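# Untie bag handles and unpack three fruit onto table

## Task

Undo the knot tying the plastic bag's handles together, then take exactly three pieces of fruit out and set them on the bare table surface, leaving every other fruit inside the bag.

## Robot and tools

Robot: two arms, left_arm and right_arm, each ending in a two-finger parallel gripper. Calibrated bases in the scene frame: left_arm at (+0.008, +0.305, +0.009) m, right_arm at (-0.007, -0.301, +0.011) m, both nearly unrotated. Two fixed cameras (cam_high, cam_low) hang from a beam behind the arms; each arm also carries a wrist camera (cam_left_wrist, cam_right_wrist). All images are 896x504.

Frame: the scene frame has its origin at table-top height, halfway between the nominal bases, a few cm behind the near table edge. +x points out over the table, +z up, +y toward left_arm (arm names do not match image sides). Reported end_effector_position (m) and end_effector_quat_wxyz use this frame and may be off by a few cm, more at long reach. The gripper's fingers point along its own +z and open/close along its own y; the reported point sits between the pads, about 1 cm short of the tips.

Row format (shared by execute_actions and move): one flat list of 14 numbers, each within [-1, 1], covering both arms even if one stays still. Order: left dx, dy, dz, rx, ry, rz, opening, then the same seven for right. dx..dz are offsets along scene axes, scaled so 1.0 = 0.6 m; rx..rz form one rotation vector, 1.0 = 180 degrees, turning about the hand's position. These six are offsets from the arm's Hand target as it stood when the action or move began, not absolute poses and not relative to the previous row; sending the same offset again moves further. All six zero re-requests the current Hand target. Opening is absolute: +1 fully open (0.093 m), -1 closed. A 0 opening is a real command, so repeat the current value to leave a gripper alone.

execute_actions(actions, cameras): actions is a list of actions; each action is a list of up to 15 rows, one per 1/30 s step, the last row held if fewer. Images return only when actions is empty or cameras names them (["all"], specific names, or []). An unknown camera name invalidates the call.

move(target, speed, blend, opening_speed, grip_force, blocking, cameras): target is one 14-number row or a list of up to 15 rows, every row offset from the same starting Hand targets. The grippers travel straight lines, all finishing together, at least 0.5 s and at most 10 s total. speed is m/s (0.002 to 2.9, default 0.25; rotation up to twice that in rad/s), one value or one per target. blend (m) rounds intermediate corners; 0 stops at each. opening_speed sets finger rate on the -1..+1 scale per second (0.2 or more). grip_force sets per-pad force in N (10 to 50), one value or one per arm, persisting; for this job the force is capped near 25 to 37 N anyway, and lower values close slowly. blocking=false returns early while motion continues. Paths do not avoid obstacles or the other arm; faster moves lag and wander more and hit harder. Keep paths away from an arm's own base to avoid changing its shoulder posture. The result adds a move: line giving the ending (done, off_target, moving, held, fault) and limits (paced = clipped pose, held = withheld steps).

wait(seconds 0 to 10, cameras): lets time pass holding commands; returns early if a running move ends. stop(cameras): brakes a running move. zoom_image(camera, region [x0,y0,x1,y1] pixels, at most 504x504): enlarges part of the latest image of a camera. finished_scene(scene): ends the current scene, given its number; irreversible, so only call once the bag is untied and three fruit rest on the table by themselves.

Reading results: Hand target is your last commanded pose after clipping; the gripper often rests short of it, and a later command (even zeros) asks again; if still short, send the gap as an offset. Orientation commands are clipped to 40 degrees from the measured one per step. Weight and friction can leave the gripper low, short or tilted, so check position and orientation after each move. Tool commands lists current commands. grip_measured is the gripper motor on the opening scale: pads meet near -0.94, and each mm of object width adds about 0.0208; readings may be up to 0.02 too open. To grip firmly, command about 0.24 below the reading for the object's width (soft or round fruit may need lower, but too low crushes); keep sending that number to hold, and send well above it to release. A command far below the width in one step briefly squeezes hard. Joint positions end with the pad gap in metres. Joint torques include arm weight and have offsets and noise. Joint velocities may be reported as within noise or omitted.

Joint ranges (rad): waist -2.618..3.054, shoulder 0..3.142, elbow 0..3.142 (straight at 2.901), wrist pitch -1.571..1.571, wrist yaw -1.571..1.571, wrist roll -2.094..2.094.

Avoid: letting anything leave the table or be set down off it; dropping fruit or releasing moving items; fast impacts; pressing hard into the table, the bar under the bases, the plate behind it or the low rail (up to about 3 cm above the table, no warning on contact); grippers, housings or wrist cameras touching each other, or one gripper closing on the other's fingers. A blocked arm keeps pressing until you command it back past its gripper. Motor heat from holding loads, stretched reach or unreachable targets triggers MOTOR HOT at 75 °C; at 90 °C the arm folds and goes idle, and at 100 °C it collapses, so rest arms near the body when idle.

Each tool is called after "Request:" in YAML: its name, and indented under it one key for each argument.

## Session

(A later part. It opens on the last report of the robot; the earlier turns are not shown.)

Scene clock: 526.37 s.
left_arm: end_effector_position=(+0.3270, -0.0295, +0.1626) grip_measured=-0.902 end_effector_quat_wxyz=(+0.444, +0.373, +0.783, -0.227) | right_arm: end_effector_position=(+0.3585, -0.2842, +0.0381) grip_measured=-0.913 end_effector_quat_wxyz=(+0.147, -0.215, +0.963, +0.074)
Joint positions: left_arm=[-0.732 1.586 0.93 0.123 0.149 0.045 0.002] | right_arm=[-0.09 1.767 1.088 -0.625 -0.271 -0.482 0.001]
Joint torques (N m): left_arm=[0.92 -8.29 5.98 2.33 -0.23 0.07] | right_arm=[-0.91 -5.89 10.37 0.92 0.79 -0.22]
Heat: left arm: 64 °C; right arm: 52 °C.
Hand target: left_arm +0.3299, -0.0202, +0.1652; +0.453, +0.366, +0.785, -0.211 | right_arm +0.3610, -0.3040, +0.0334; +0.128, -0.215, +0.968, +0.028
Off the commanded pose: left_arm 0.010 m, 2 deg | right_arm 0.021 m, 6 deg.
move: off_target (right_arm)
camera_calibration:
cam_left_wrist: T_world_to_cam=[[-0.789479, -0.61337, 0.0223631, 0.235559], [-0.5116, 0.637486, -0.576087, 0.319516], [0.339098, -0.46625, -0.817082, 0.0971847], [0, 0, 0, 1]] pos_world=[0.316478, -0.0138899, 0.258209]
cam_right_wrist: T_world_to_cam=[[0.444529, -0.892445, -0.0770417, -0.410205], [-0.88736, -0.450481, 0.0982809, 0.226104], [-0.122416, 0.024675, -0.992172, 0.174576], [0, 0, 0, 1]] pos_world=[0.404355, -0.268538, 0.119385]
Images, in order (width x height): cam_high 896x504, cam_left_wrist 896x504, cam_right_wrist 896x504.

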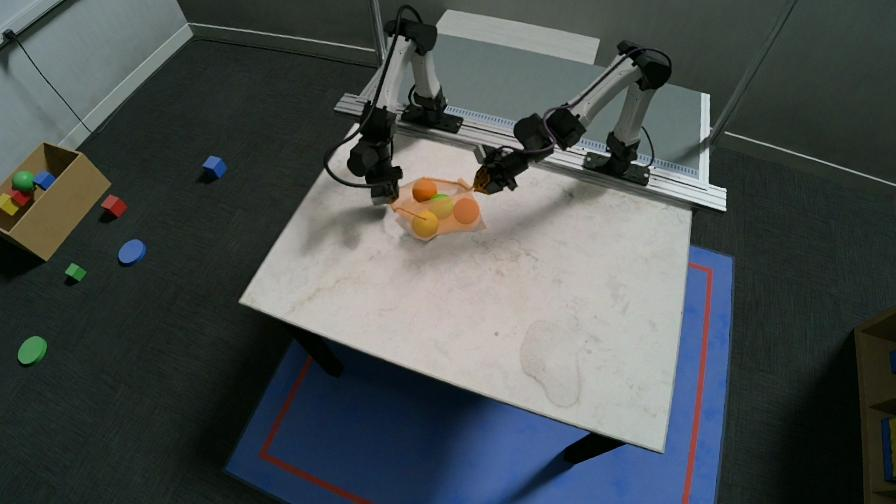

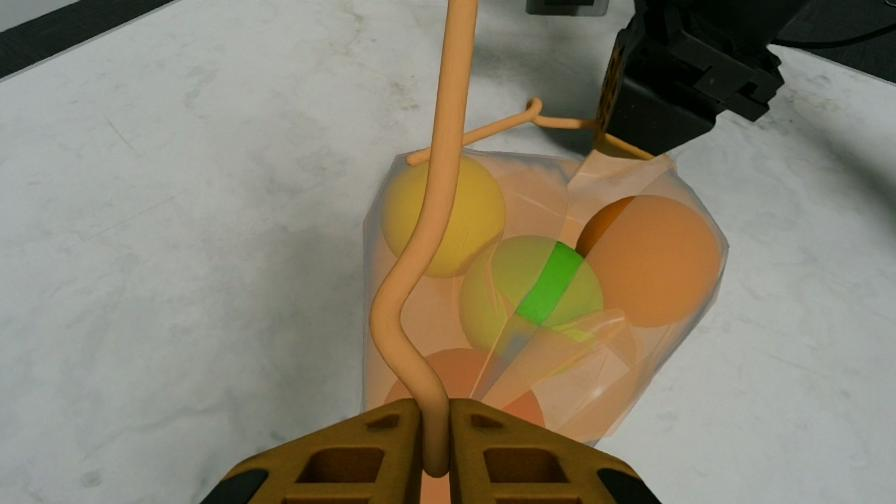

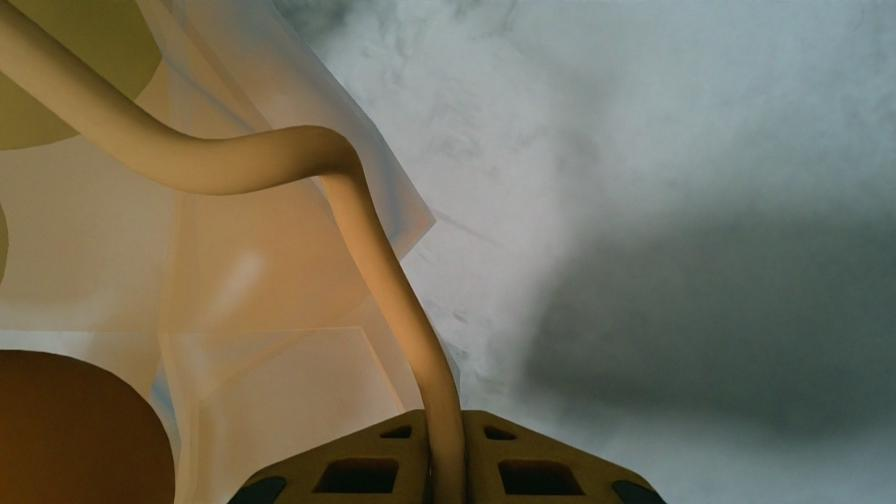

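Request:
move:
  target: [0,0.02,-0.092,0,0,0,-1,0,0.027,-0.01,0,0,0,-1]
  speed: 0.06
  cameras: ["cam_right_wrist","cam_left_wrist"]

Scene clock: 549.83 s.
left_arm: end_effector_position=(+0.3255, -0.0201, +0.1255) grip_measured=-0.902 end_effector_quat_wxyz=(+0.463, +0.371, +0.771, -0.231) | right_arm: end_effector_position=(+0.3571, -0.2769, +0.0329) grip_measured=-0.913 end_effector_quat_wxyz=(+0.133, -0.220, +0.965, +0.055)
Joint positions: left_arm=[-0.715 1.637 0.77 0.38 0.161 0.057 0.002] | right_arm=[-0.045 1.775 1.088 -0.624 -0.218 -0.453 0.001]
Joint torques (N m): left_arm=[1.73 -5.49 5.38 2.24 -0.14 0.07] | right_arm=[-0.39 -6.08 8.57 1.21 0.44 -0.01]
Heat: left arm: 63 °C; right arm: 53 °C.
Hand target: left_arm +0.3298, -0.0081, +0.1099; +0.453, +0.366, +0.785, -0.210 | right_arm +0.3610, -0.2879, +0.0274; +0.128, -0.215, +0.968, +0.028
Off the commanded pose: left_arm 0.020 m, 3 deg | right_arm 0.013 m, 3 deg.
move: off_target (left_arm, right_arm)
camera_calibration:
cam_left_wrist: T_world_to_cam=[[-0.790506, -0.612372, 0.00999383, 0.242981], [-0.488792, 0.620978, -0.612755, 0.288214], [0.369029, -0.489272, -0.790209, 0.058157], [0, 0, 0, 1]] pos_world=[0.311494, -0.00172498, 0.220133]
cam_right_wrist: T_world_to_cam=[[0.446604, -0.893559, -0.0458051, -0.405582], [-0.883804, -0.448547, 0.133026, 0.226843], [-0.139413, -0.0189274, -0.990053, 0.163006], [0, 0, 0, 1]] pos_world=[0.404344, -0.257576, 0.112631]
Images, in order (width x height): cam_left_wrist 896x504, cam_right_wrist 896x504.

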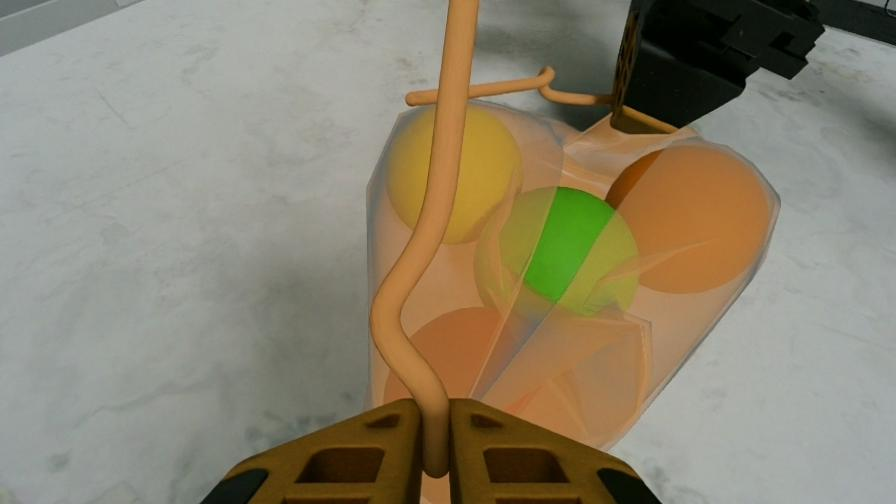

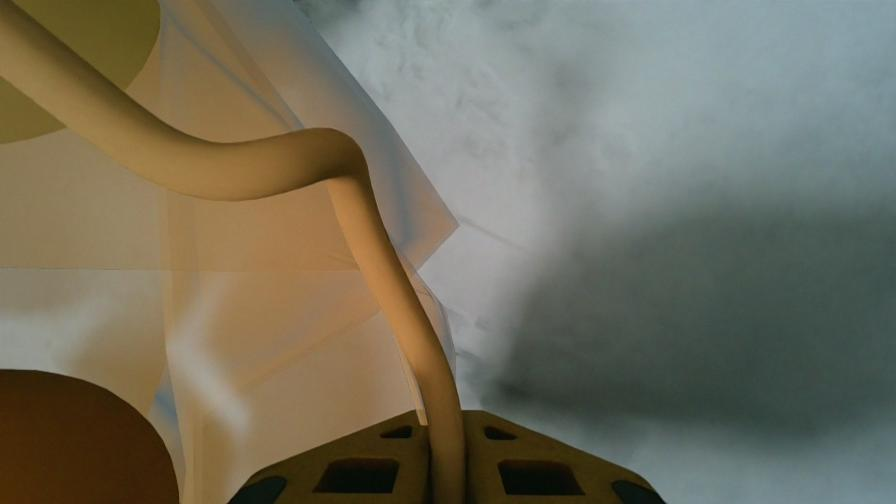

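Request:
move:
  target: [0,-0.01,-0.065,0,0,0,-1,0,0.01,0,0,0,0,-1]
  speed: 0.06
  cameras: ["cam_right_wrist","cam_left_wrist","cam_low"]

Scene clock: 562.00 s.
left_arm: end_effector_position=(+0.3330, -0.0253, +0.0985) grip_measured=-0.902 end_effector_quat_wxyz=(+0.481, +0.367, +0.761, -0.234) | right_arm: end_effector_position=(+0.3577, -0.2750, +0.0323) grip_measured=-0.913 end_effector_quat_wxyz=(+0.132, -0.218, +0.966, +0.047)
Joint positions: left_arm=[-0.715 1.759 0.724 0.589 0.155 0.057 0.002] | right_arm=[-0.03 1.775 1.088 -0.62 -0.196 -0.437 0.001]
Joint torques (N m): left_arm=[0.44 -5.15 4.55 2.05 -0.22 0] | right_arm=[-0.34 -6.11 8.55 1.21 0.28 -0.01]
Heat: left arm: 60 °C; right arm: 52 °C.
Hand target: left_arm +0.3299, -0.0142, +0.0709; +0.453, +0.366, +0.785, -0.211 | right_arm +0.3610, -0.2819, +0.0274; +0.128, -0.215, +0.968, +0.028
Off the commanded pose: left_arm 0.030 m, 5 deg | right_arm 0.009 m, 2 deg.
move: off_target (left_arm)
camera_calibration:
cam_left_wrist: T_world_to_cam=[[-0.788111, -0.615533, 0.000355389, 0.246077], [-0.470754, 0.602367, -0.644628, 0.275171], [0.396576, -0.508205, -0.764497, 0.0193121], [0, 0, 0, 1]] pos_world=[0.315815, -0.00447092, 0.19206]
cam_right_wrist: T_world_to_cam=[[0.442107, -0.896447, -0.0304096, -0.403894], [-0.886076, -0.441756, 0.140429, 0.230741], [-0.139321, -0.0351394, -0.989624, 0.158068], [0, 0, 0, 1]] pos_world=[0.405041, -0.254584, 0.111743]
Images, in order (width x height): cam_low 896x504, cam_left_wrist 896x504, cam_right_wrist 896x504.

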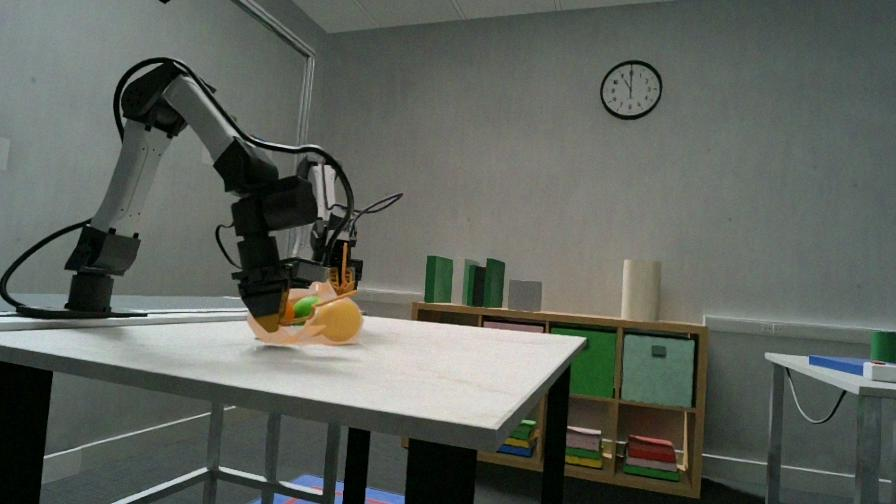

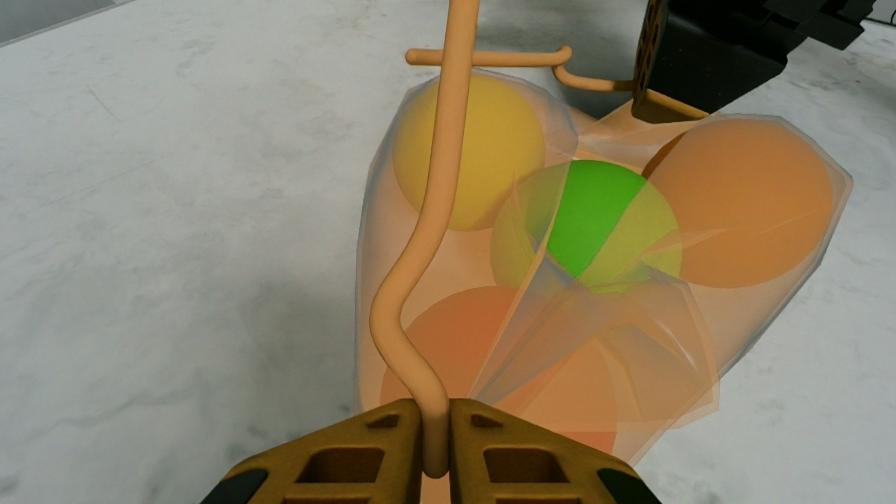

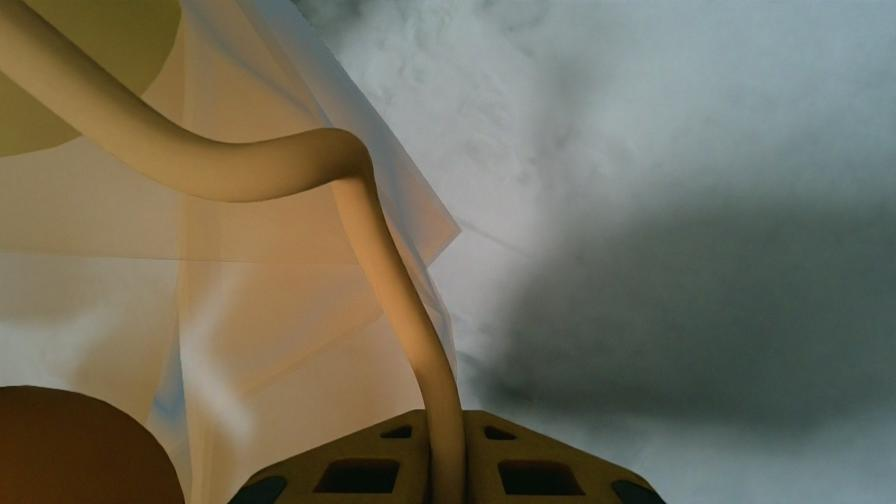

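Request:
move:
  target: [0,-0.01,0.04,0,0,0,-1,-0.01,0.025,0,0,0,0,-1]
  speed: 0.06

Request:
move:
  target:
    - [0,0,0,0,0,0,-1,0,0,0,0,0,0,-0.4]
    - [0,0,0,0,0,0,-1,0,-0.02,0.2,0,0,0,-0.4]
  speed: 0.1
  opening_speed: 0.5
  cameras: ["cam_right_wrist","cam_left_wrist"]

Scene clock: 577.17 s.
left_arm: end_effector_position=(+0.3292, -0.0244, +0.0962) grip_measured=-0.902 end_effector_quat_wxyz=(+0.464, +0.370, +0.773, -0.224) | right_arm: end_effector_position=(+0.3588, -0.2628, +0.0316) grip_measured=-0.913 end_effector_quat_wxyz=(+0.132, -0.218, +0.966, +0.040)
Joint positions: left_arm=[-0.725 1.739 0.742 0.506 0.14 0.057 0.002] | right_arm=[0.015 1.775 1.088 -0.61 -0.172 -0.394 0.001]
Joint torques (N m): left_arm=[0.17 -8.02 7.47 1.74 -0.18 -0.07] | right_arm=[-0.09 -8.31 5.78 1.24 0.18 0.1]
Heat: left arm: 59 °C; right arm: 52 °C.
Hand target: left_arm +0.3298, -0.0202, +0.0949; +0.453, +0.366, +0.785, -0.211 | right_arm +0.3550, -0.2668, +0.0274; +0.128, -0.215, +0.968, +0.028
Off the commanded pose: left_arm 0.004 m, 3 deg | right_arm 0.007 m, 2 deg.
move: off_target (left_arm)

Scene clock: 580.53 s.
left_arm: end_effector_position=(+0.3283, -0.0202, +0.0893) grip_measured=-0.902 end_effector_quat_wxyz=(+0.453, +0.369, +0.782, -0.214) | right_arm: end_effector_position=(+0.3520, -0.2750, +0.1293) grip_measured=-0.402 end_effector_quat_wxyz=(+0.109, -0.215, +0.970, +0.034)
Joint positions: left_arm=[-0.725 1.739 0.742 0.474 0.125 0.057 0.002] | right_arm=[-0.025 1.684 1.393 -1.056 -0.159 -0.433 0.026]
Joint torques (N m): left_arm=[0.13 -8.01 7.58 2.02 -0.07 -0.08] | right_arm=[-1.07 -10.21 11.69 0.8 -0.1 -0.07]
Heat: left arm: 58 °C; right arm: 52 °C.
Hand target: left_arm +0.3298, -0.0202, +0.0948; +0.453, +0.366, +0.785, -0.210 | right_arm +0.3550, -0.2789, +0.1474; +0.128, -0.215, +0.968, +0.028
Off the commanded pose: left_arm 0.006 m, 1 deg | right_arm 0.019 m, 2 deg.
move: off_target (right_arm)
camera_calibration:
cam_left_wrist: T_world_to_cam=[[-0.777088, -0.62939, -0.00132416, 0.241714], [-0.510899, 0.632017, -0.582698, 0.272323], [0.367581, -0.452131, -0.812688, 0.0317458], [0, 0, 0, 1]] pos_world=[0.315294, -0.00562714, 0.184802]
cam_right_wrist: T_world_to_cam=[[0.433317, -0.901072, -0.0175109, -0.398188], [-0.883181, -0.428423, 0.190906, 0.208154], [-0.179522, -0.0672576, -0.981452, 0.257496], [0, 0, 0, 1]] pos_world=[0.402605, -0.252299, 0.20601]
Images, in order (width x height): cam_left_wrist 896x504, cam_right_wrist 896x504.

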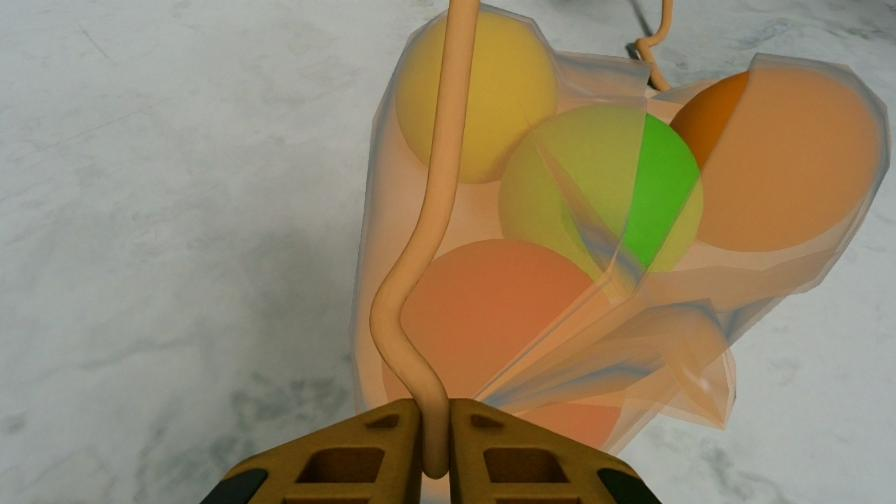

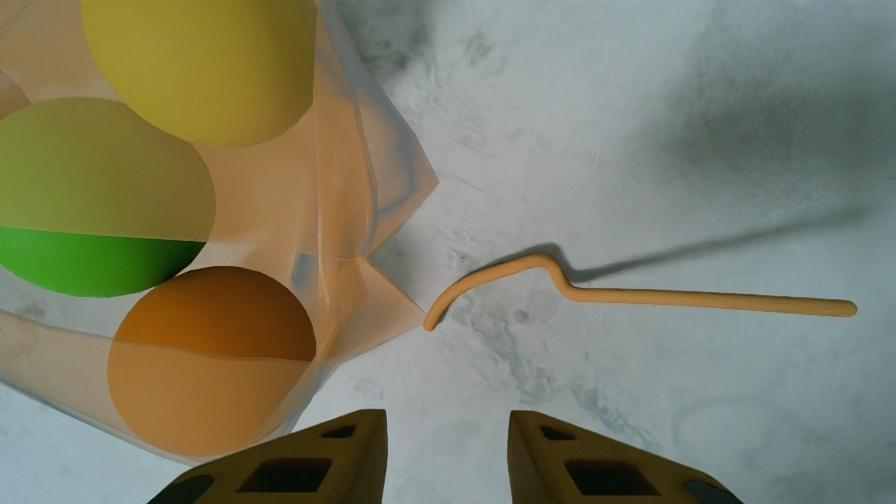

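Request:
move:
  target: [-0.1,0.0,0.01,0,0,0,-1,-0.05,-0.02,0.0,0,0,0,-0.4]
  speed: 0.08
  cameras: ["cam_right_wrist","cam_left_wrist"]

Scene clock: 592.33 s.
left_arm: end_effector_position=(+0.2739, -0.0261, +0.1042) grip_measured=-0.902 end_effector_quat_wxyz=(+0.460, +0.369, +0.778, -0.216) | right_arm: end_effector_position=(+0.3332, -0.2892, +0.1434) grip_measured=-0.402 end_effector_quat_wxyz=(+0.127, -0.216, +0.968, +0.025)
Joint positions: left_arm=[-0.874 1.578 0.624 0.452 -0.004 -0.013 0.002] | right_arm=[-0.071 1.579 1.324 -1.059 -0.161 -0.477 0.026]
Joint torques (N m): left_arm=[0.02 -7.32 5.3 2.15 -0.09 -0.15] | right_arm=[-1.09 -9.26 7.15 0.89 -0.19 -0.07]
Heat: left arm: 58 °C; right arm: 55 °C.
Hand target: left_arm +0.2700, -0.0201, +0.1010; +0.453, +0.366, +0.785, -0.211 | right_arm +0.3250, -0.2909, +0.1474; +0.128, -0.215, +0.968, +0.028
Off the commanded pose: left_arm 0.008 m, 1 deg | right_arm 0.009 m, 0 deg.
move: done
camera_calibration:
cam_left_wrist: T_world_to_cam=[[-0.777703, -0.628615, -0.00463151, 0.196264], [-0.502755, 0.626382, -0.595721, 0.255839], [0.37738, -0.460965, -0.803178, 0.0572188], [0, 0, 0, 1]] pos_world=[0.259666, -0.0105023, 0.199274]
cam_right_wrist: T_world_to_cam=[[0.4322, -0.90173, 0.00923547, -0.406285], [-0.890795, -0.425321, 0.159957, 0.190628], [-0.14031, -0.0773605, -0.987081, 0.251767], [0, 0, 0, 1]] pos_world=[0.380733, -0.265805, 0.221774]
Images, in order (width x height): cam_left_wrist 896x504, cam_right_wrist 896x504.

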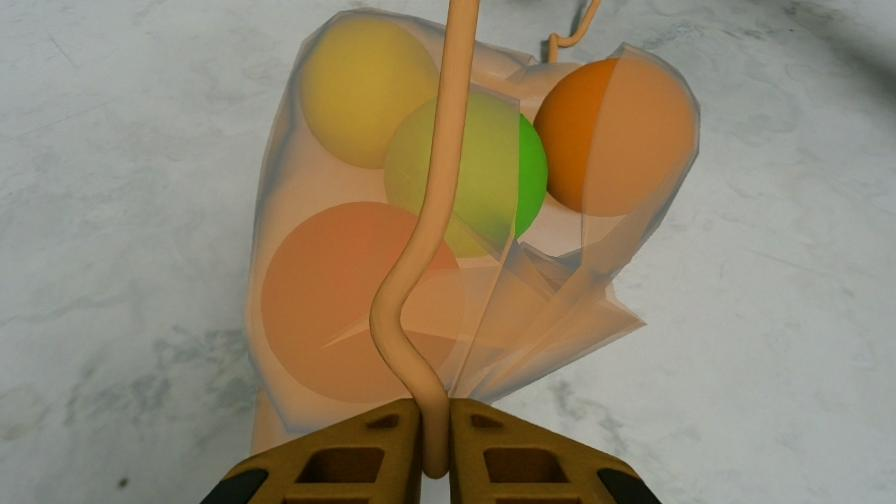

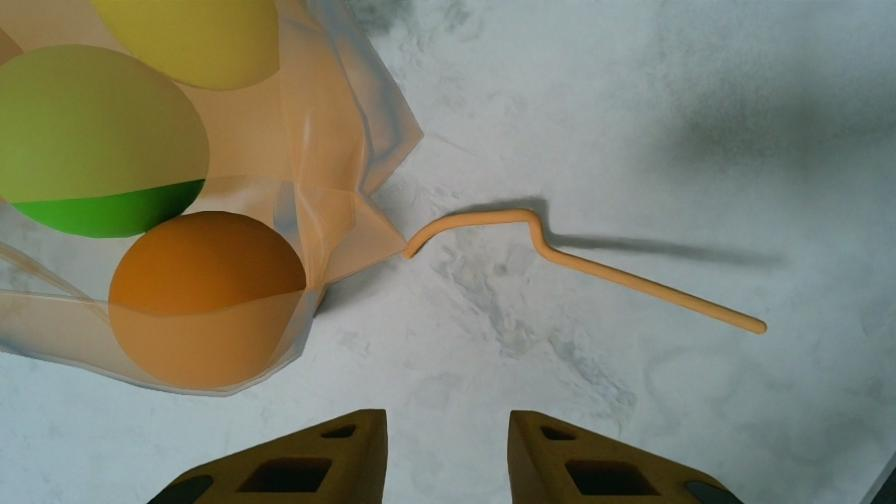

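Request:
move:
  target:
    - [0,0,0,0,0,0,-1,0.085,-0.04,-0.1,0,0,0,-0.4]
    - [0,0,0,0,0,0,-1,0.085,-0.04,-0.2,0,0,0,-0.4]
  speed: [0.15,0.08]
  blend: [0.01,0]
  cameras: ["cam_right_wrist"]

Scene clock: 620.87 s.
left_arm: end_effector_position=(+0.2739, -0.0260, +0.1041) grip_measured=-0.902 end_effector_quat_wxyz=(+0.460, +0.369, +0.778, -0.216) | right_arm: end_effector_position=(+0.3773, -0.3145, +0.0339) grip_measured=-0.402 end_effector_quat_wxyz=(+0.129, -0.215, +0.968, +0.023)
Joint positions: left_arm=[-0.874 1.578 0.624 0.451 -0.004 -0.014 0.002] | right_arm=[-0.122 1.847 1.186 -0.656 -0.173 -0.525 0.026]
Joint torques (N m): left_arm=[-0.02 -7.3 5.3 2.15 -0.1 -0.12] | right_arm=[-0.61 -7.49 6.84 1.22 -0.19 -0.05]
Heat: left arm: 60 °C; right arm: 52 °C.
Hand target: left_arm +0.2699, -0.0202, +0.1010; +0.453, +0.366, +0.785, -0.211 | right_arm +0.3761, -0.3149, +0.0275; +0.128, -0.215, +0.968, +0.028
Off the commanded pose: left_arm 0.008 m, 1 deg | right_arm 0.007 m, 1 deg.
move: done
camera_calibration:
cam_right_wrist: T_world_to_cam=[[0.430401, -0.902553, 0.0123324, -0.446845], [-0.892393, -0.423424, 0.156036, 0.238027], [-0.135609, -0.0781634, -0.987674, 0.145999], [0, 0, 0, 1]] pos_world=[0.424535, -0.291103, 0.112569]
Images, in order (width x height): cam_right_wrist 896x504.

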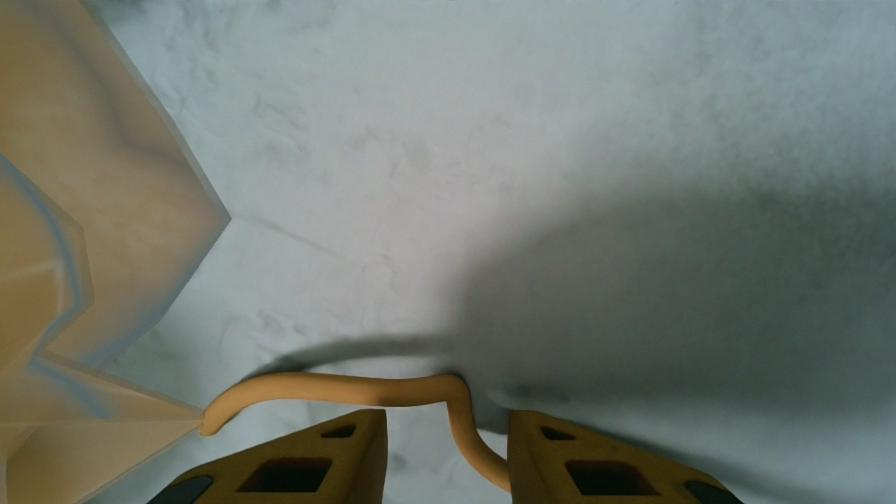

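Request:
move:
  target:
    - [0,0,0,0,0,0,-1,-0.002,0.02,0.1,0.014,0.0437,-0.2347,-0.4]
    - [0,0,0,0,0,0,-1,-0.004,0.045,0.06,0.0279,0.0874,-0.4694,-0.4]
  speed: 0.3
  blend: [0.02,0]
  cameras: ["cam_right_wrist"]

Scene clock: 647.63 s.
left_arm: end_effector_position=(+0.2739, -0.0260, +0.1041) grip_measured=-0.902 end_effector_quat_wxyz=(+0.460, +0.369, +0.778, -0.216) | right_arm: end_effector_position=(+0.3703, -0.2877, +0.0613) grip_measured=-0.402 end_effector_quat_wxyz=(+0.001, +0.497, +0.867, +0.006)
Joint positions: left_arm=[-0.874 1.578 0.624 0.451 -0.004 -0.014 0.002] | right_arm=[-0.002 1.964 1.506 -1.078 -0.052 1.048 0.026]
Joint torques (N m): left_arm=[-0.03 -7.3 5.37 2.16 -0.1 -0.11] | right_arm=[0.06 -7.87 11.1 0.25 0.13 0.1]
Heat: left arm: 60 °C; right arm: 53 °C.
Hand target: left_arm +0.2699, -0.0202, +0.1010; +0.453, +0.366, +0.785, -0.211 | right_arm +0.3736, -0.2878, +0.0634; +0.000, +0.500, +0.866, +0.000
Off the commanded pose: left_arm 0.008 m, 1 deg | right_arm 0.004 m, 1 deg.
move: done
camera_calibration:
cam_right_wrist: T_world_to_cam=[[-0.858292, -0.513035, -0.0114414, 0.170822], [-0.471612, 0.779812, 0.411674, 0.413503], [-0.202281, 0.358733, -0.911259, 0.319887], [0, 0, 0, 1]] pos_world=[0.406335, -0.349571, 0.123226]
Images, in order (width x height): cam_right_wrist 896x504.

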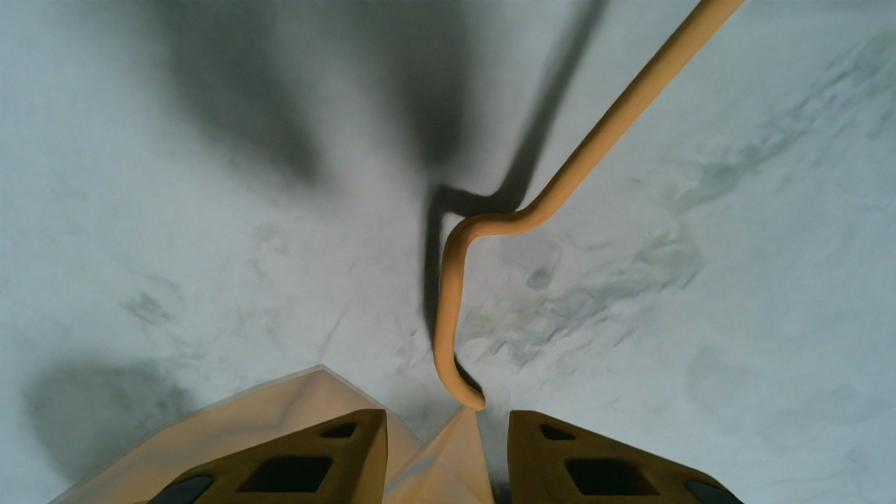

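Request:
move:
  target: [0,0,0,0,0,0,-1,0.007,-0.012,-0.072,0,0,0,-0.4]
  speed: 0.08
  cameras: ["cam_right_wrist"]

Scene clock: 659.23 s.
left_arm: end_effector_position=(+0.2739, -0.0260, +0.1041) grip_measured=-0.902 end_effector_quat_wxyz=(+0.460, +0.369, +0.778, -0.216) | right_arm: end_effector_position=(+0.3790, -0.2891, +0.0272) grip_measured=-0.402 end_effector_quat_wxyz=(+0.001, +0.498, +0.867, +0.006)
Joint positions: left_arm=[-0.874 1.578 0.624 0.451 -0.004 -0.014 0.002] | right_arm=[-0.002 2.034 1.467 -0.969 -0.052 1.049 0.026]
Joint torques (N m): left_arm=[-0.05 -7.31 5.35 2.14 -0.09 -0.1] | right_arm=[-0.99 -8.68 6.53 0.67 0.13 -0.11]
Heat: left arm: 60 °C; right arm: 55 °C.
Hand target: left_arm +0.2699, -0.0202, +0.1010; +0.453, +0.366, +0.785, -0.211 | right_arm +0.3778, -0.2950, +0.0202; +0.000, +0.500, +0.866, +0.000
Off the commanded pose: left_arm 0.008 m, 1 deg | right_arm 0.009 m, 1 deg.
move: done
camera_calibration:
cam_right_wrist: T_world_to_cam=[[-0.858474, -0.512705, -0.012455, 0.177326], [-0.47179, 0.779979, 0.411154, 0.432946], [-0.201086, 0.358841, -0.911481, 0.290652], [0, 0, 0, 1]] pos_world=[0.414936, -0.351071, 0.0891247]
Images, in order (width x height): cam_right_wrist 896x504.

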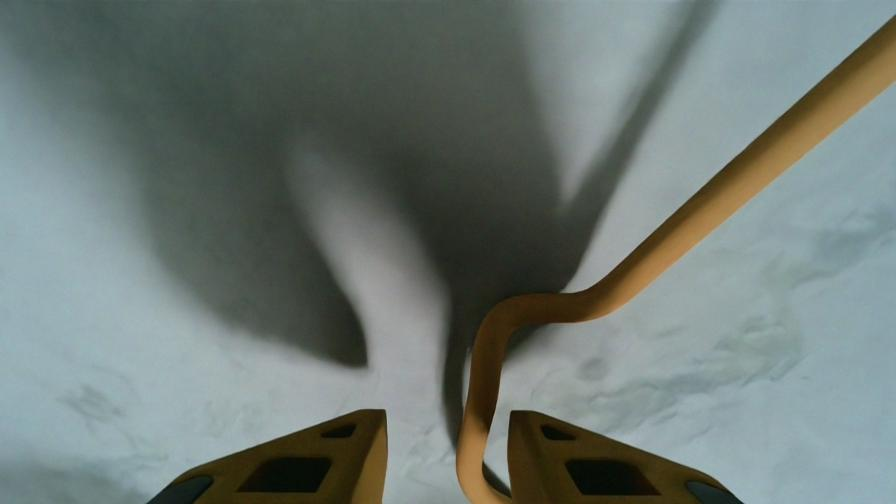

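Request:
move:
  target: [0,0,0,0,0,0,-1,-0.006,-0.013,-0.013,0,0,0,-0.4]
  speed: 0.05
  cameras: ["cam_right_wrist"]

Scene clock: 673.83 s.
left_arm: end_effector_position=(+0.2739, -0.0260, +0.1041) grip_measured=-0.902 end_effector_quat_wxyz=(+0.460, +0.369, +0.778, -0.216) | right_arm: end_effector_position=(+0.3766, -0.2961, +0.0198) grip_measured=-0.402 end_effector_quat_wxyz=(+0.003, +0.498, +0.867, +0.007)
Joint positions: left_arm=[-0.874 1.578 0.624 0.451 -0.004 -0.014 0.002] | right_arm=[-0.02 2.034 1.435 -0.935 -0.052 1.032 0.026]
Joint torques (N m): left_arm=[-0.01 -7.25 5.34 2.14 -0.11 -0.11] | right_arm=[-1.14 -8.61 6.2 0.67 0.12 -0.12]
Heat: left arm: 59 °C; right arm: 54 °C.
Hand target: left_arm +0.2699, -0.0202, +0.1010; +0.453, +0.366, +0.785, -0.211 | right_arm +0.3742, -0.3028, +0.0124; +0.000, +0.500, +0.866, +0.000
Off the commanded pose: left_arm 0.008 m, 1 deg | right_arm 0.010 m, 1 deg.
move: done
camera_calibration:
cam_right_wrist: T_world_to_cam=[[-0.858766, -0.512172, -0.0141504, 0.171867], [-0.472274, 0.780555, 0.409501, 0.440683], [-0.19869, 0.358349, -0.9122, 0.28497], [0, 0, 0, 1]] pos_world=[0.412337, -0.35807, 0.0819219]
Images, in order (width x height): cam_right_wrist 896x504.

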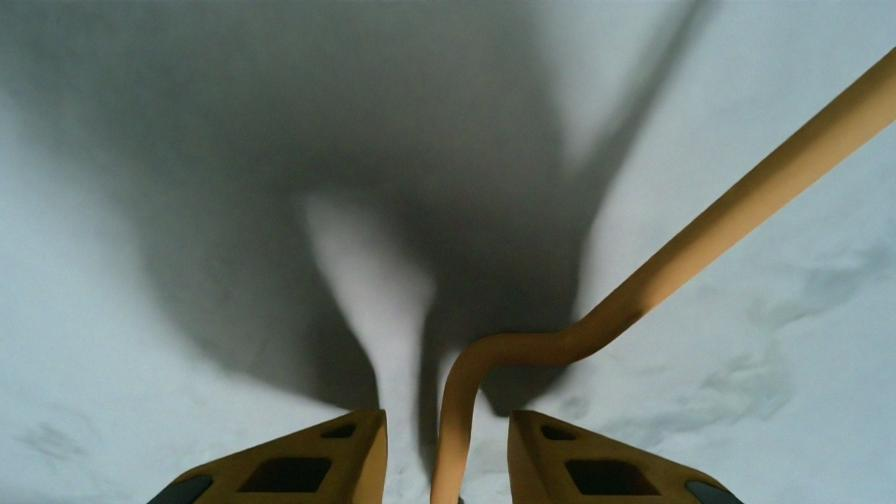

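Request:
move:
  target: [0,0,0,0,0,0,-1,0,0,0.002,0,0,0,-1]
  opening_speed: 0.6

Request:
move:
  target:
    - [0,0,0,0,0,0,-1,-0.05,0.015,0.03,0,0,0,-1]
    - [0,0,0,0,0,0,-1,-0.13,0.025,0.03,0,0,0,-1]
  speed: 0.08
  blend: [0.02,0]
  cameras: ["cam_right_wrist","cam_left_wrist"]

Scene clock: 684.23 s.
left_arm: end_effector_position=(+0.2739, -0.0260, +0.1041) grip_measured=-0.902 end_effector_quat_wxyz=(+0.460, +0.369, +0.778, -0.216) | right_arm: end_effector_position=(+0.3767, -0.2961, +0.0199) grip_measured=-0.910 end_effector_quat_wxyz=(+0.003, +0.498, +0.867, +0.007)
Joint positions: left_arm=[-0.874 1.578 0.624 0.451 -0.004 -0.014 0.002] | right_arm=[-0.02 2.034 1.435 -0.935 -0.052 1.031 0.002]
Joint torques (N m): left_arm=[0.02 -7.42 5.26 2.16 -0.11 -0.1] | right_arm=[-1.16 -8.84 6.52 0.66 0.12 -0.12]
Heat: left arm: 59 °C; right arm: 52 °C.
Hand target: left_arm +0.2699, -0.0202, +0.1010; +0.453, +0.366, +0.785, -0.211 | right_arm +0.3742, -0.3028, +0.0136; +0.000, +0.500, +0.866, +0.000
Off the commanded pose: left_arm 0.008 m, 1 deg | right_arm 0.009 m, 1 deg.
move: done

Scene clock: 685.87 s.
left_arm: end_effector_position=(+0.2739, -0.0260, +0.1041) grip_measured=-0.902 end_effector_quat_wxyz=(+0.460, +0.369, +0.778, -0.216) | right_arm: end_effector_position=(+0.2953, -0.2877, +0.0262) grip_measured=-0.910 end_effector_quat_wxyz=(-0.015, +0.499, +0.867, -0.003)
Joint positions: left_arm=[-0.874 1.578 0.624 0.451 -0.004 -0.014 0.002] | right_arm=[0.004 1.775 1.101 -0.899 -0.052 1.056 0.002]
Joint torques (N m): left_arm=[-0.01 -7.28 5.31 2.15 -0.12 -0.1] | right_arm=[0.2 -10.26 5.93 0.6 0.17 0.09]
Heat: left arm: 59 °C; right arm: 52 °C.
Hand target: left_arm +0.2699, -0.0202, +0.1010; +0.453, +0.366, +0.785, -0.211 | right_arm +0.2962, -0.2878, +0.0315; +0.000, +0.500, +0.866, +0.000
Off the commanded pose: left_arm 0.008 m, 1 deg | right_arm 0.005 m, 2 deg.
move: done; blend cut to 0.018 m at target 1
camera_calibration:
cam_left_wrist: T_world_to_cam=[[-0.777554, -0.628801, -0.0043261, 0.196226], [-0.503218, 0.626358, -0.595354, 0.255824], [0.377069, -0.460743, -0.803452, 0.0574024], [0, 0, 0, 1]] pos_world=[0.259667, -0.0104029, 0.199275]
cam_right_wrist: T_world_to_cam=[[-0.859539, -0.510663, 0.0204027, 0.106207], [-0.453938, 0.781184, 0.428593, 0.387404], [-0.234805, 0.359131, -0.903267, 0.282268], [0, 0, 0, 1]] pos_world=[0.333425, -0.349769, 0.0867575]
Images, in order (width x height): cam_left_wrist 896x504, cam_right_wrist 896x504.

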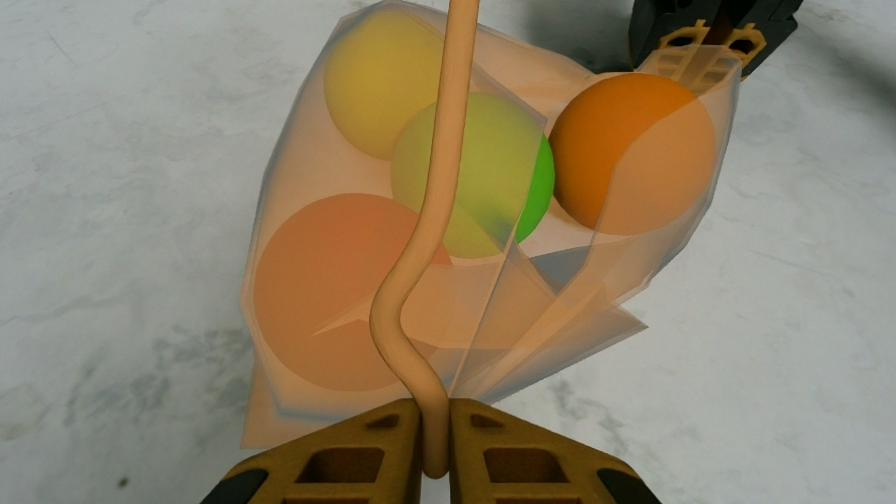

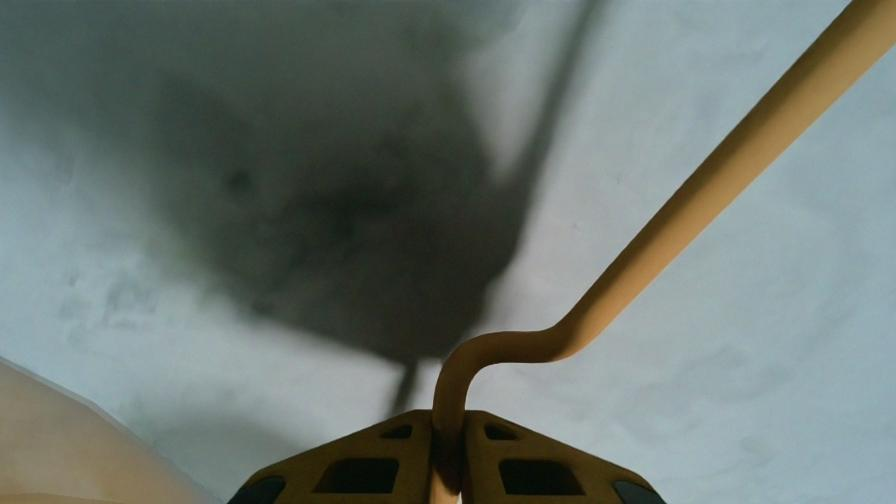

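Request:
move:
  target: [-0.02,0,0,0,0,0,-1,-0.06,0.0,-0.008,0,0,0,-1]
  speed: 0.08
  cameras: ["cam_left_wrist"]

Scene clock: 690.83 s.
left_arm: end_effector_position=(+0.2619, -0.0262, +0.1042) grip_measured=-0.902 end_effector_quat_wxyz=(+0.460, +0.368, +0.778, -0.217) | right_arm: end_effector_position=(+0.2598, -0.2877, +0.0233) grip_measured=-0.910 end_effector_quat_wxyz=(-0.013, +0.499, +0.866, -0.002)
Joint positions: left_arm=[-0.908 1.55 0.597 0.45 -0.035 -0.031 0.002] | right_arm=[0.007 1.652 0.94 -0.857 -0.052 1.059 0.002]
Joint torques (N m): left_arm=[-0.06 -7.1 5.29 2.16 -0.12 -0.12] | right_arm=[0.23 -8.84 5.74 0.6 0.12 0.1]
Heat: left arm: 59 °C; right arm: 52 °C.
Hand target: left_arm +0.2579, -0.0201, +0.1008; +0.453, +0.366, +0.785, -0.211 | right_arm +0.2603, -0.2878, +0.0268; +0.000, +0.500, +0.866, +0.000
Off the commanded pose: left_arm 0.008 m, 1 deg | right_arm 0.003 m, 2 deg.
move: done
camera_calibration:
cam_left_wrist: T_world_to_cam=[[-0.777322, -0.629092, -0.00361534, 0.186709], [-0.503792, 0.62592, -0.59533, 0.250091], [0.37678, -0.460942, -0.803473, 0.0619974], [0, 0, 0, 1]] pos_world=[0.247768, -0.0105022, 0.199375]
Images, in order (width x height): cam_left_wrist 896x504.

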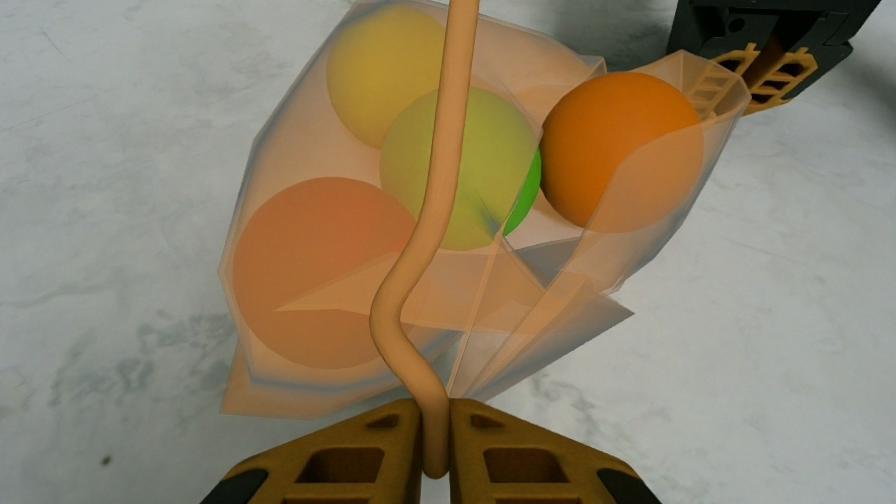

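Request:
move:
  target:
    - [0,0,0,0,0,0,-1,0,0,-0.004,0,0,0,-0.4]
    - [0,0,0,0,0,0,-1,0,-0.03,0.08,0,0,0,-0.4]
    - [0,0,0,0,0,0,-1,0.05,-0.05,0.22,0,0,0,-0.4]
  speed: 0.12
  opening_speed: 0.5
  blend: [0,0.03,0]
  cameras: ["cam_left_wrist","cam_right_wrist","cam_high"]

Scene clock: 712.17 s.
left_arm: end_effector_position=(+0.2619, -0.0260, +0.1041) grip_measured=-0.902 end_effector_quat_wxyz=(+0.460, +0.368, +0.779, -0.216) | right_arm: end_effector_position=(+0.2886, -0.3132, +0.1543) grip_measured=-0.402 end_effector_quat_wxyz=(+0.000, +0.498, +0.867, +0.004)
Joint positions: left_arm=[-0.908 1.55 0.597 0.449 -0.035 -0.031 0.002] | right_arm=[-0.101 1.624 1.444 -1.365 -0.052 0.951 0.026]
Joint torques (N m): left_arm=[0.01 -7.12 5.3 2.15 -0.11 -0.11] | right_arm=[-1.13 -5.46 11.07 0.28 0.1 -0.08]
Heat: left arm: 58 °C; right arm: 51 °C.
Hand target: left_arm +0.2579, -0.0201, +0.1008; +0.453, +0.366, +0.785, -0.210 | right_arm +0.2902, -0.3178, +0.1587; +0.000, +0.500, +0.866, +0.000
Off the commanded pose: left_arm 0.008 m, 1 deg | right_arm 0.007 m, 0 deg.
move: done; blend cut to 0.0268 m at target 2
camera_calibration:
cam_left_wrist: T_world_to_cam=[[-0.777067, -0.629407, -0.00386443, 0.186768], [-0.504186, 0.62612, -0.594786, 0.250015], [0.376782, -0.46024, -0.803875, 0.0618863], [0, 0, 0, 1]] pos_world=[0.247868, -0.0105042, 0.199176]
cam_right_wrist: T_world_to_cam=[[-0.859435, -0.51119, -0.00748271, 0.0888896], [-0.4687, 0.781984, 0.410879, 0.356613], [-0.204186, 0.356631, -0.911659, 0.397172], [0, 0, 0, 1]] pos_world=[0.324636, -0.37507, 0.216225]
Images, in order (width x height): cam_high 896x504, cam_left_wrist 896x504, cam_right_wrist 896x504.

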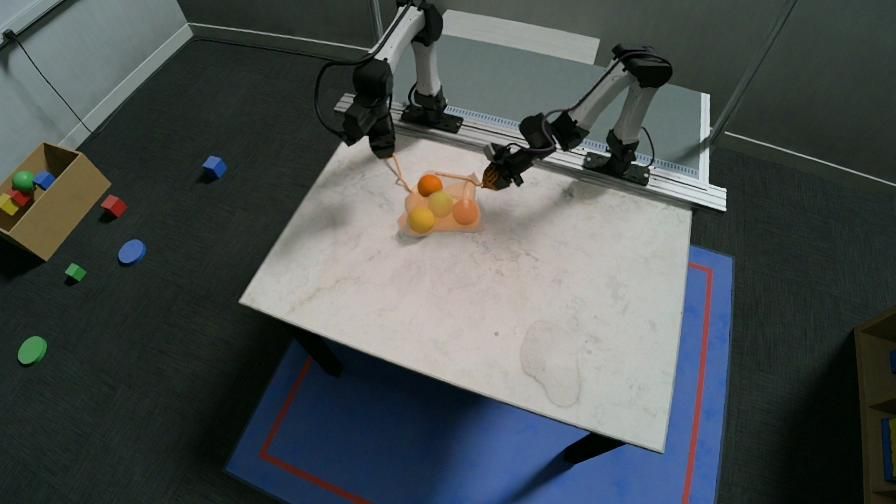

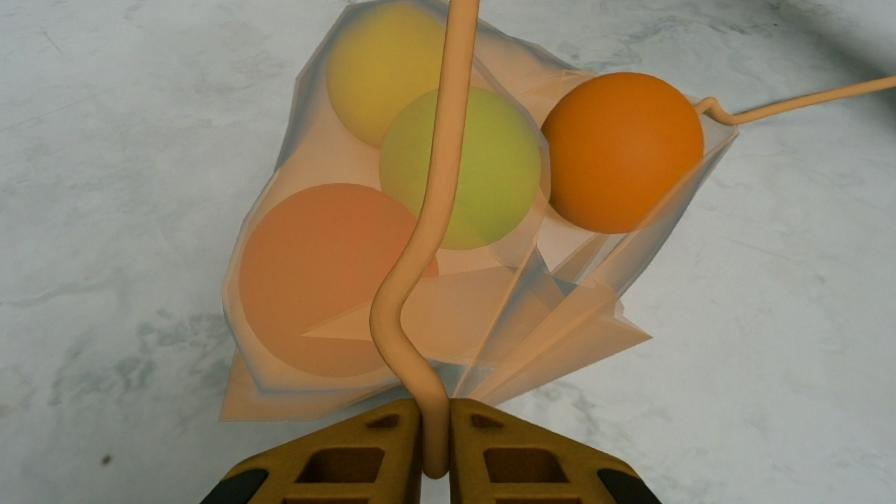

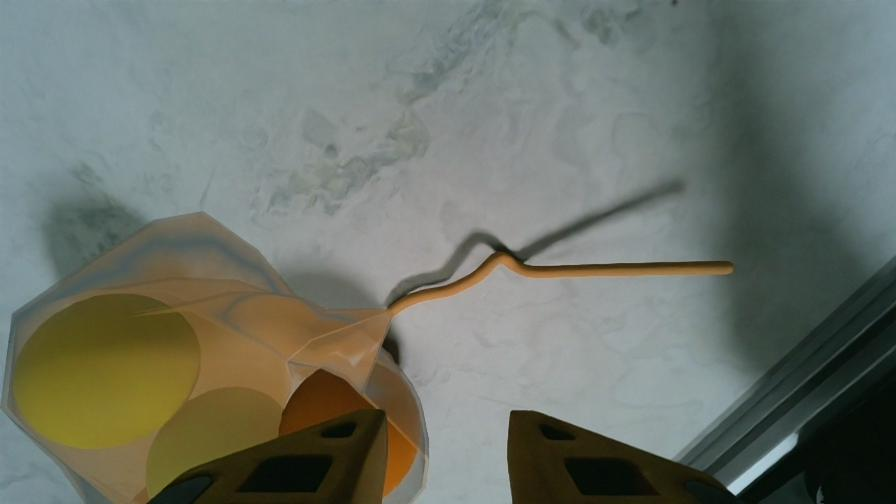

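Request:
move:
  target: [0,0,0,0,0,0,-1,0.0167,0.15,0.03,0,0,0.4444,1]
  speed: 0.3
  opening_speed: 0.8
  cameras: ["cam_left_wrist","cam_right_wrist"]

Scene clock: 759.83 s.
left_arm: end_effector_position=(+0.2619, -0.0260, +0.1041) grip_measured=-0.902 end_effector_quat_wxyz=(+0.460, +0.368, +0.779, -0.216) | right_arm: end_effector_position=(+0.2980, -0.2273, +0.1719) grip_measured=+1.000 end_effector_quat_wxyz=(+0.001, -0.167, +0.986, +0.007)
Joint positions: left_arm=[-0.908 1.55 0.597 0.449 -0.035 -0.031 0.002] | right_arm=[0.182 1.683 1.594 -1.446 -0.051 -0.145 0.093]
Joint torques (N m): left_arm=[-0.02 -7.16 5.23 2.14 -0.11 -0.12] | right_arm=[0.06 -5.97 11.29 0.32 0.11 -0.11]
Heat: left arm: 57 °C; right arm: 58 °C.
Hand target: left_arm +0.2579, -0.0201, +0.1008; +0.453, +0.366, +0.785, -0.210 | right_arm +0.3003, -0.2279, +0.1768; +0.000, -0.173, +0.985, +0.000
Off the commanded pose: left_arm 0.008 m, 1 deg | right_arm 0.005 m, 1 deg.
move: done
camera_calibration:
cam_left_wrist: T_world_to_cam=[[-0.777067, -0.629407, -0.00386443, 0.186768], [-0.504186, 0.62612, -0.594786, 0.250015], [0.376782, -0.46024, -0.803875, 0.0618863], [0, 0, 0, 1]] pos_world=[0.247868, -0.0105042, 0.199176]
cam_right_wrist: T_world_to_cam=[[0.338467, -0.940881, -0.0135549, -0.312502], [-0.858975, -0.31482, 0.403796, 0.154803], [-0.384191, -0.125028, -0.914749, 0.329225], [0, 0, 0, 1]] pos_world=[0.365228, -0.20413, 0.234413]
Images, in order (width x height): cam_left_wrist 896x504, cam_right_wrist 896x504.

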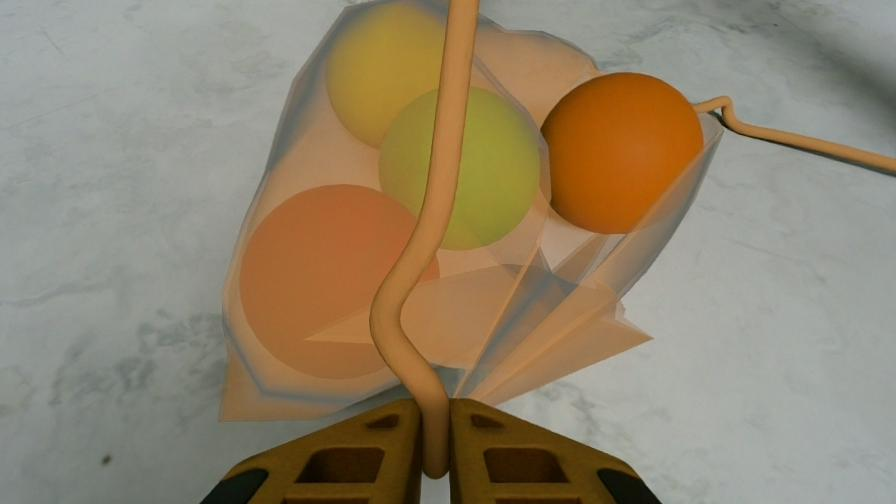

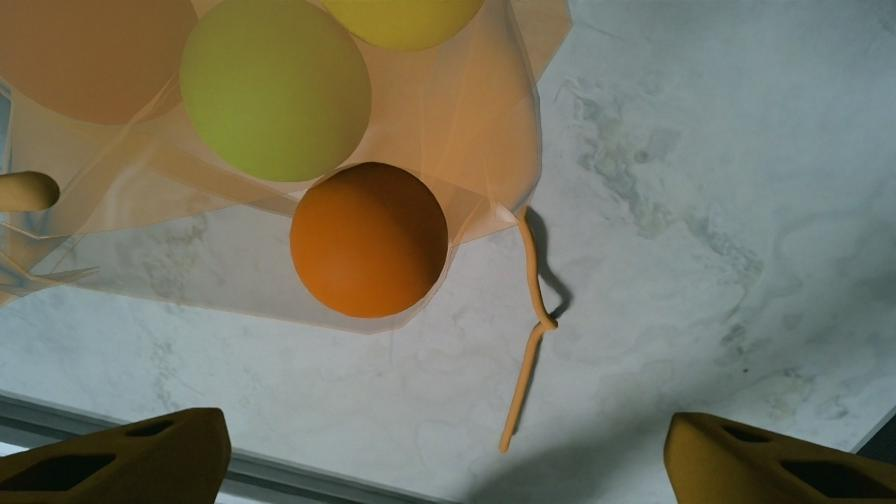

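Request:
zoom_image:
  camera: "cam_right_wrist"
  region: [260, 130, 580, 350]

Scaled by 1.575 from the camera's 896x504 image, which has a finer 1280x720 frame.

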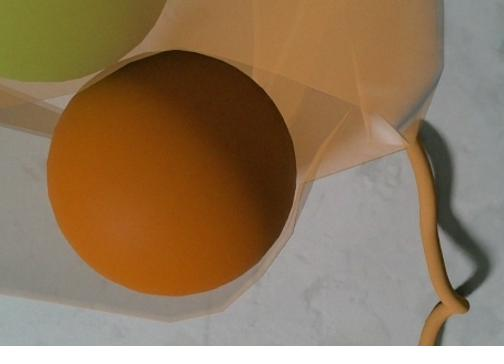

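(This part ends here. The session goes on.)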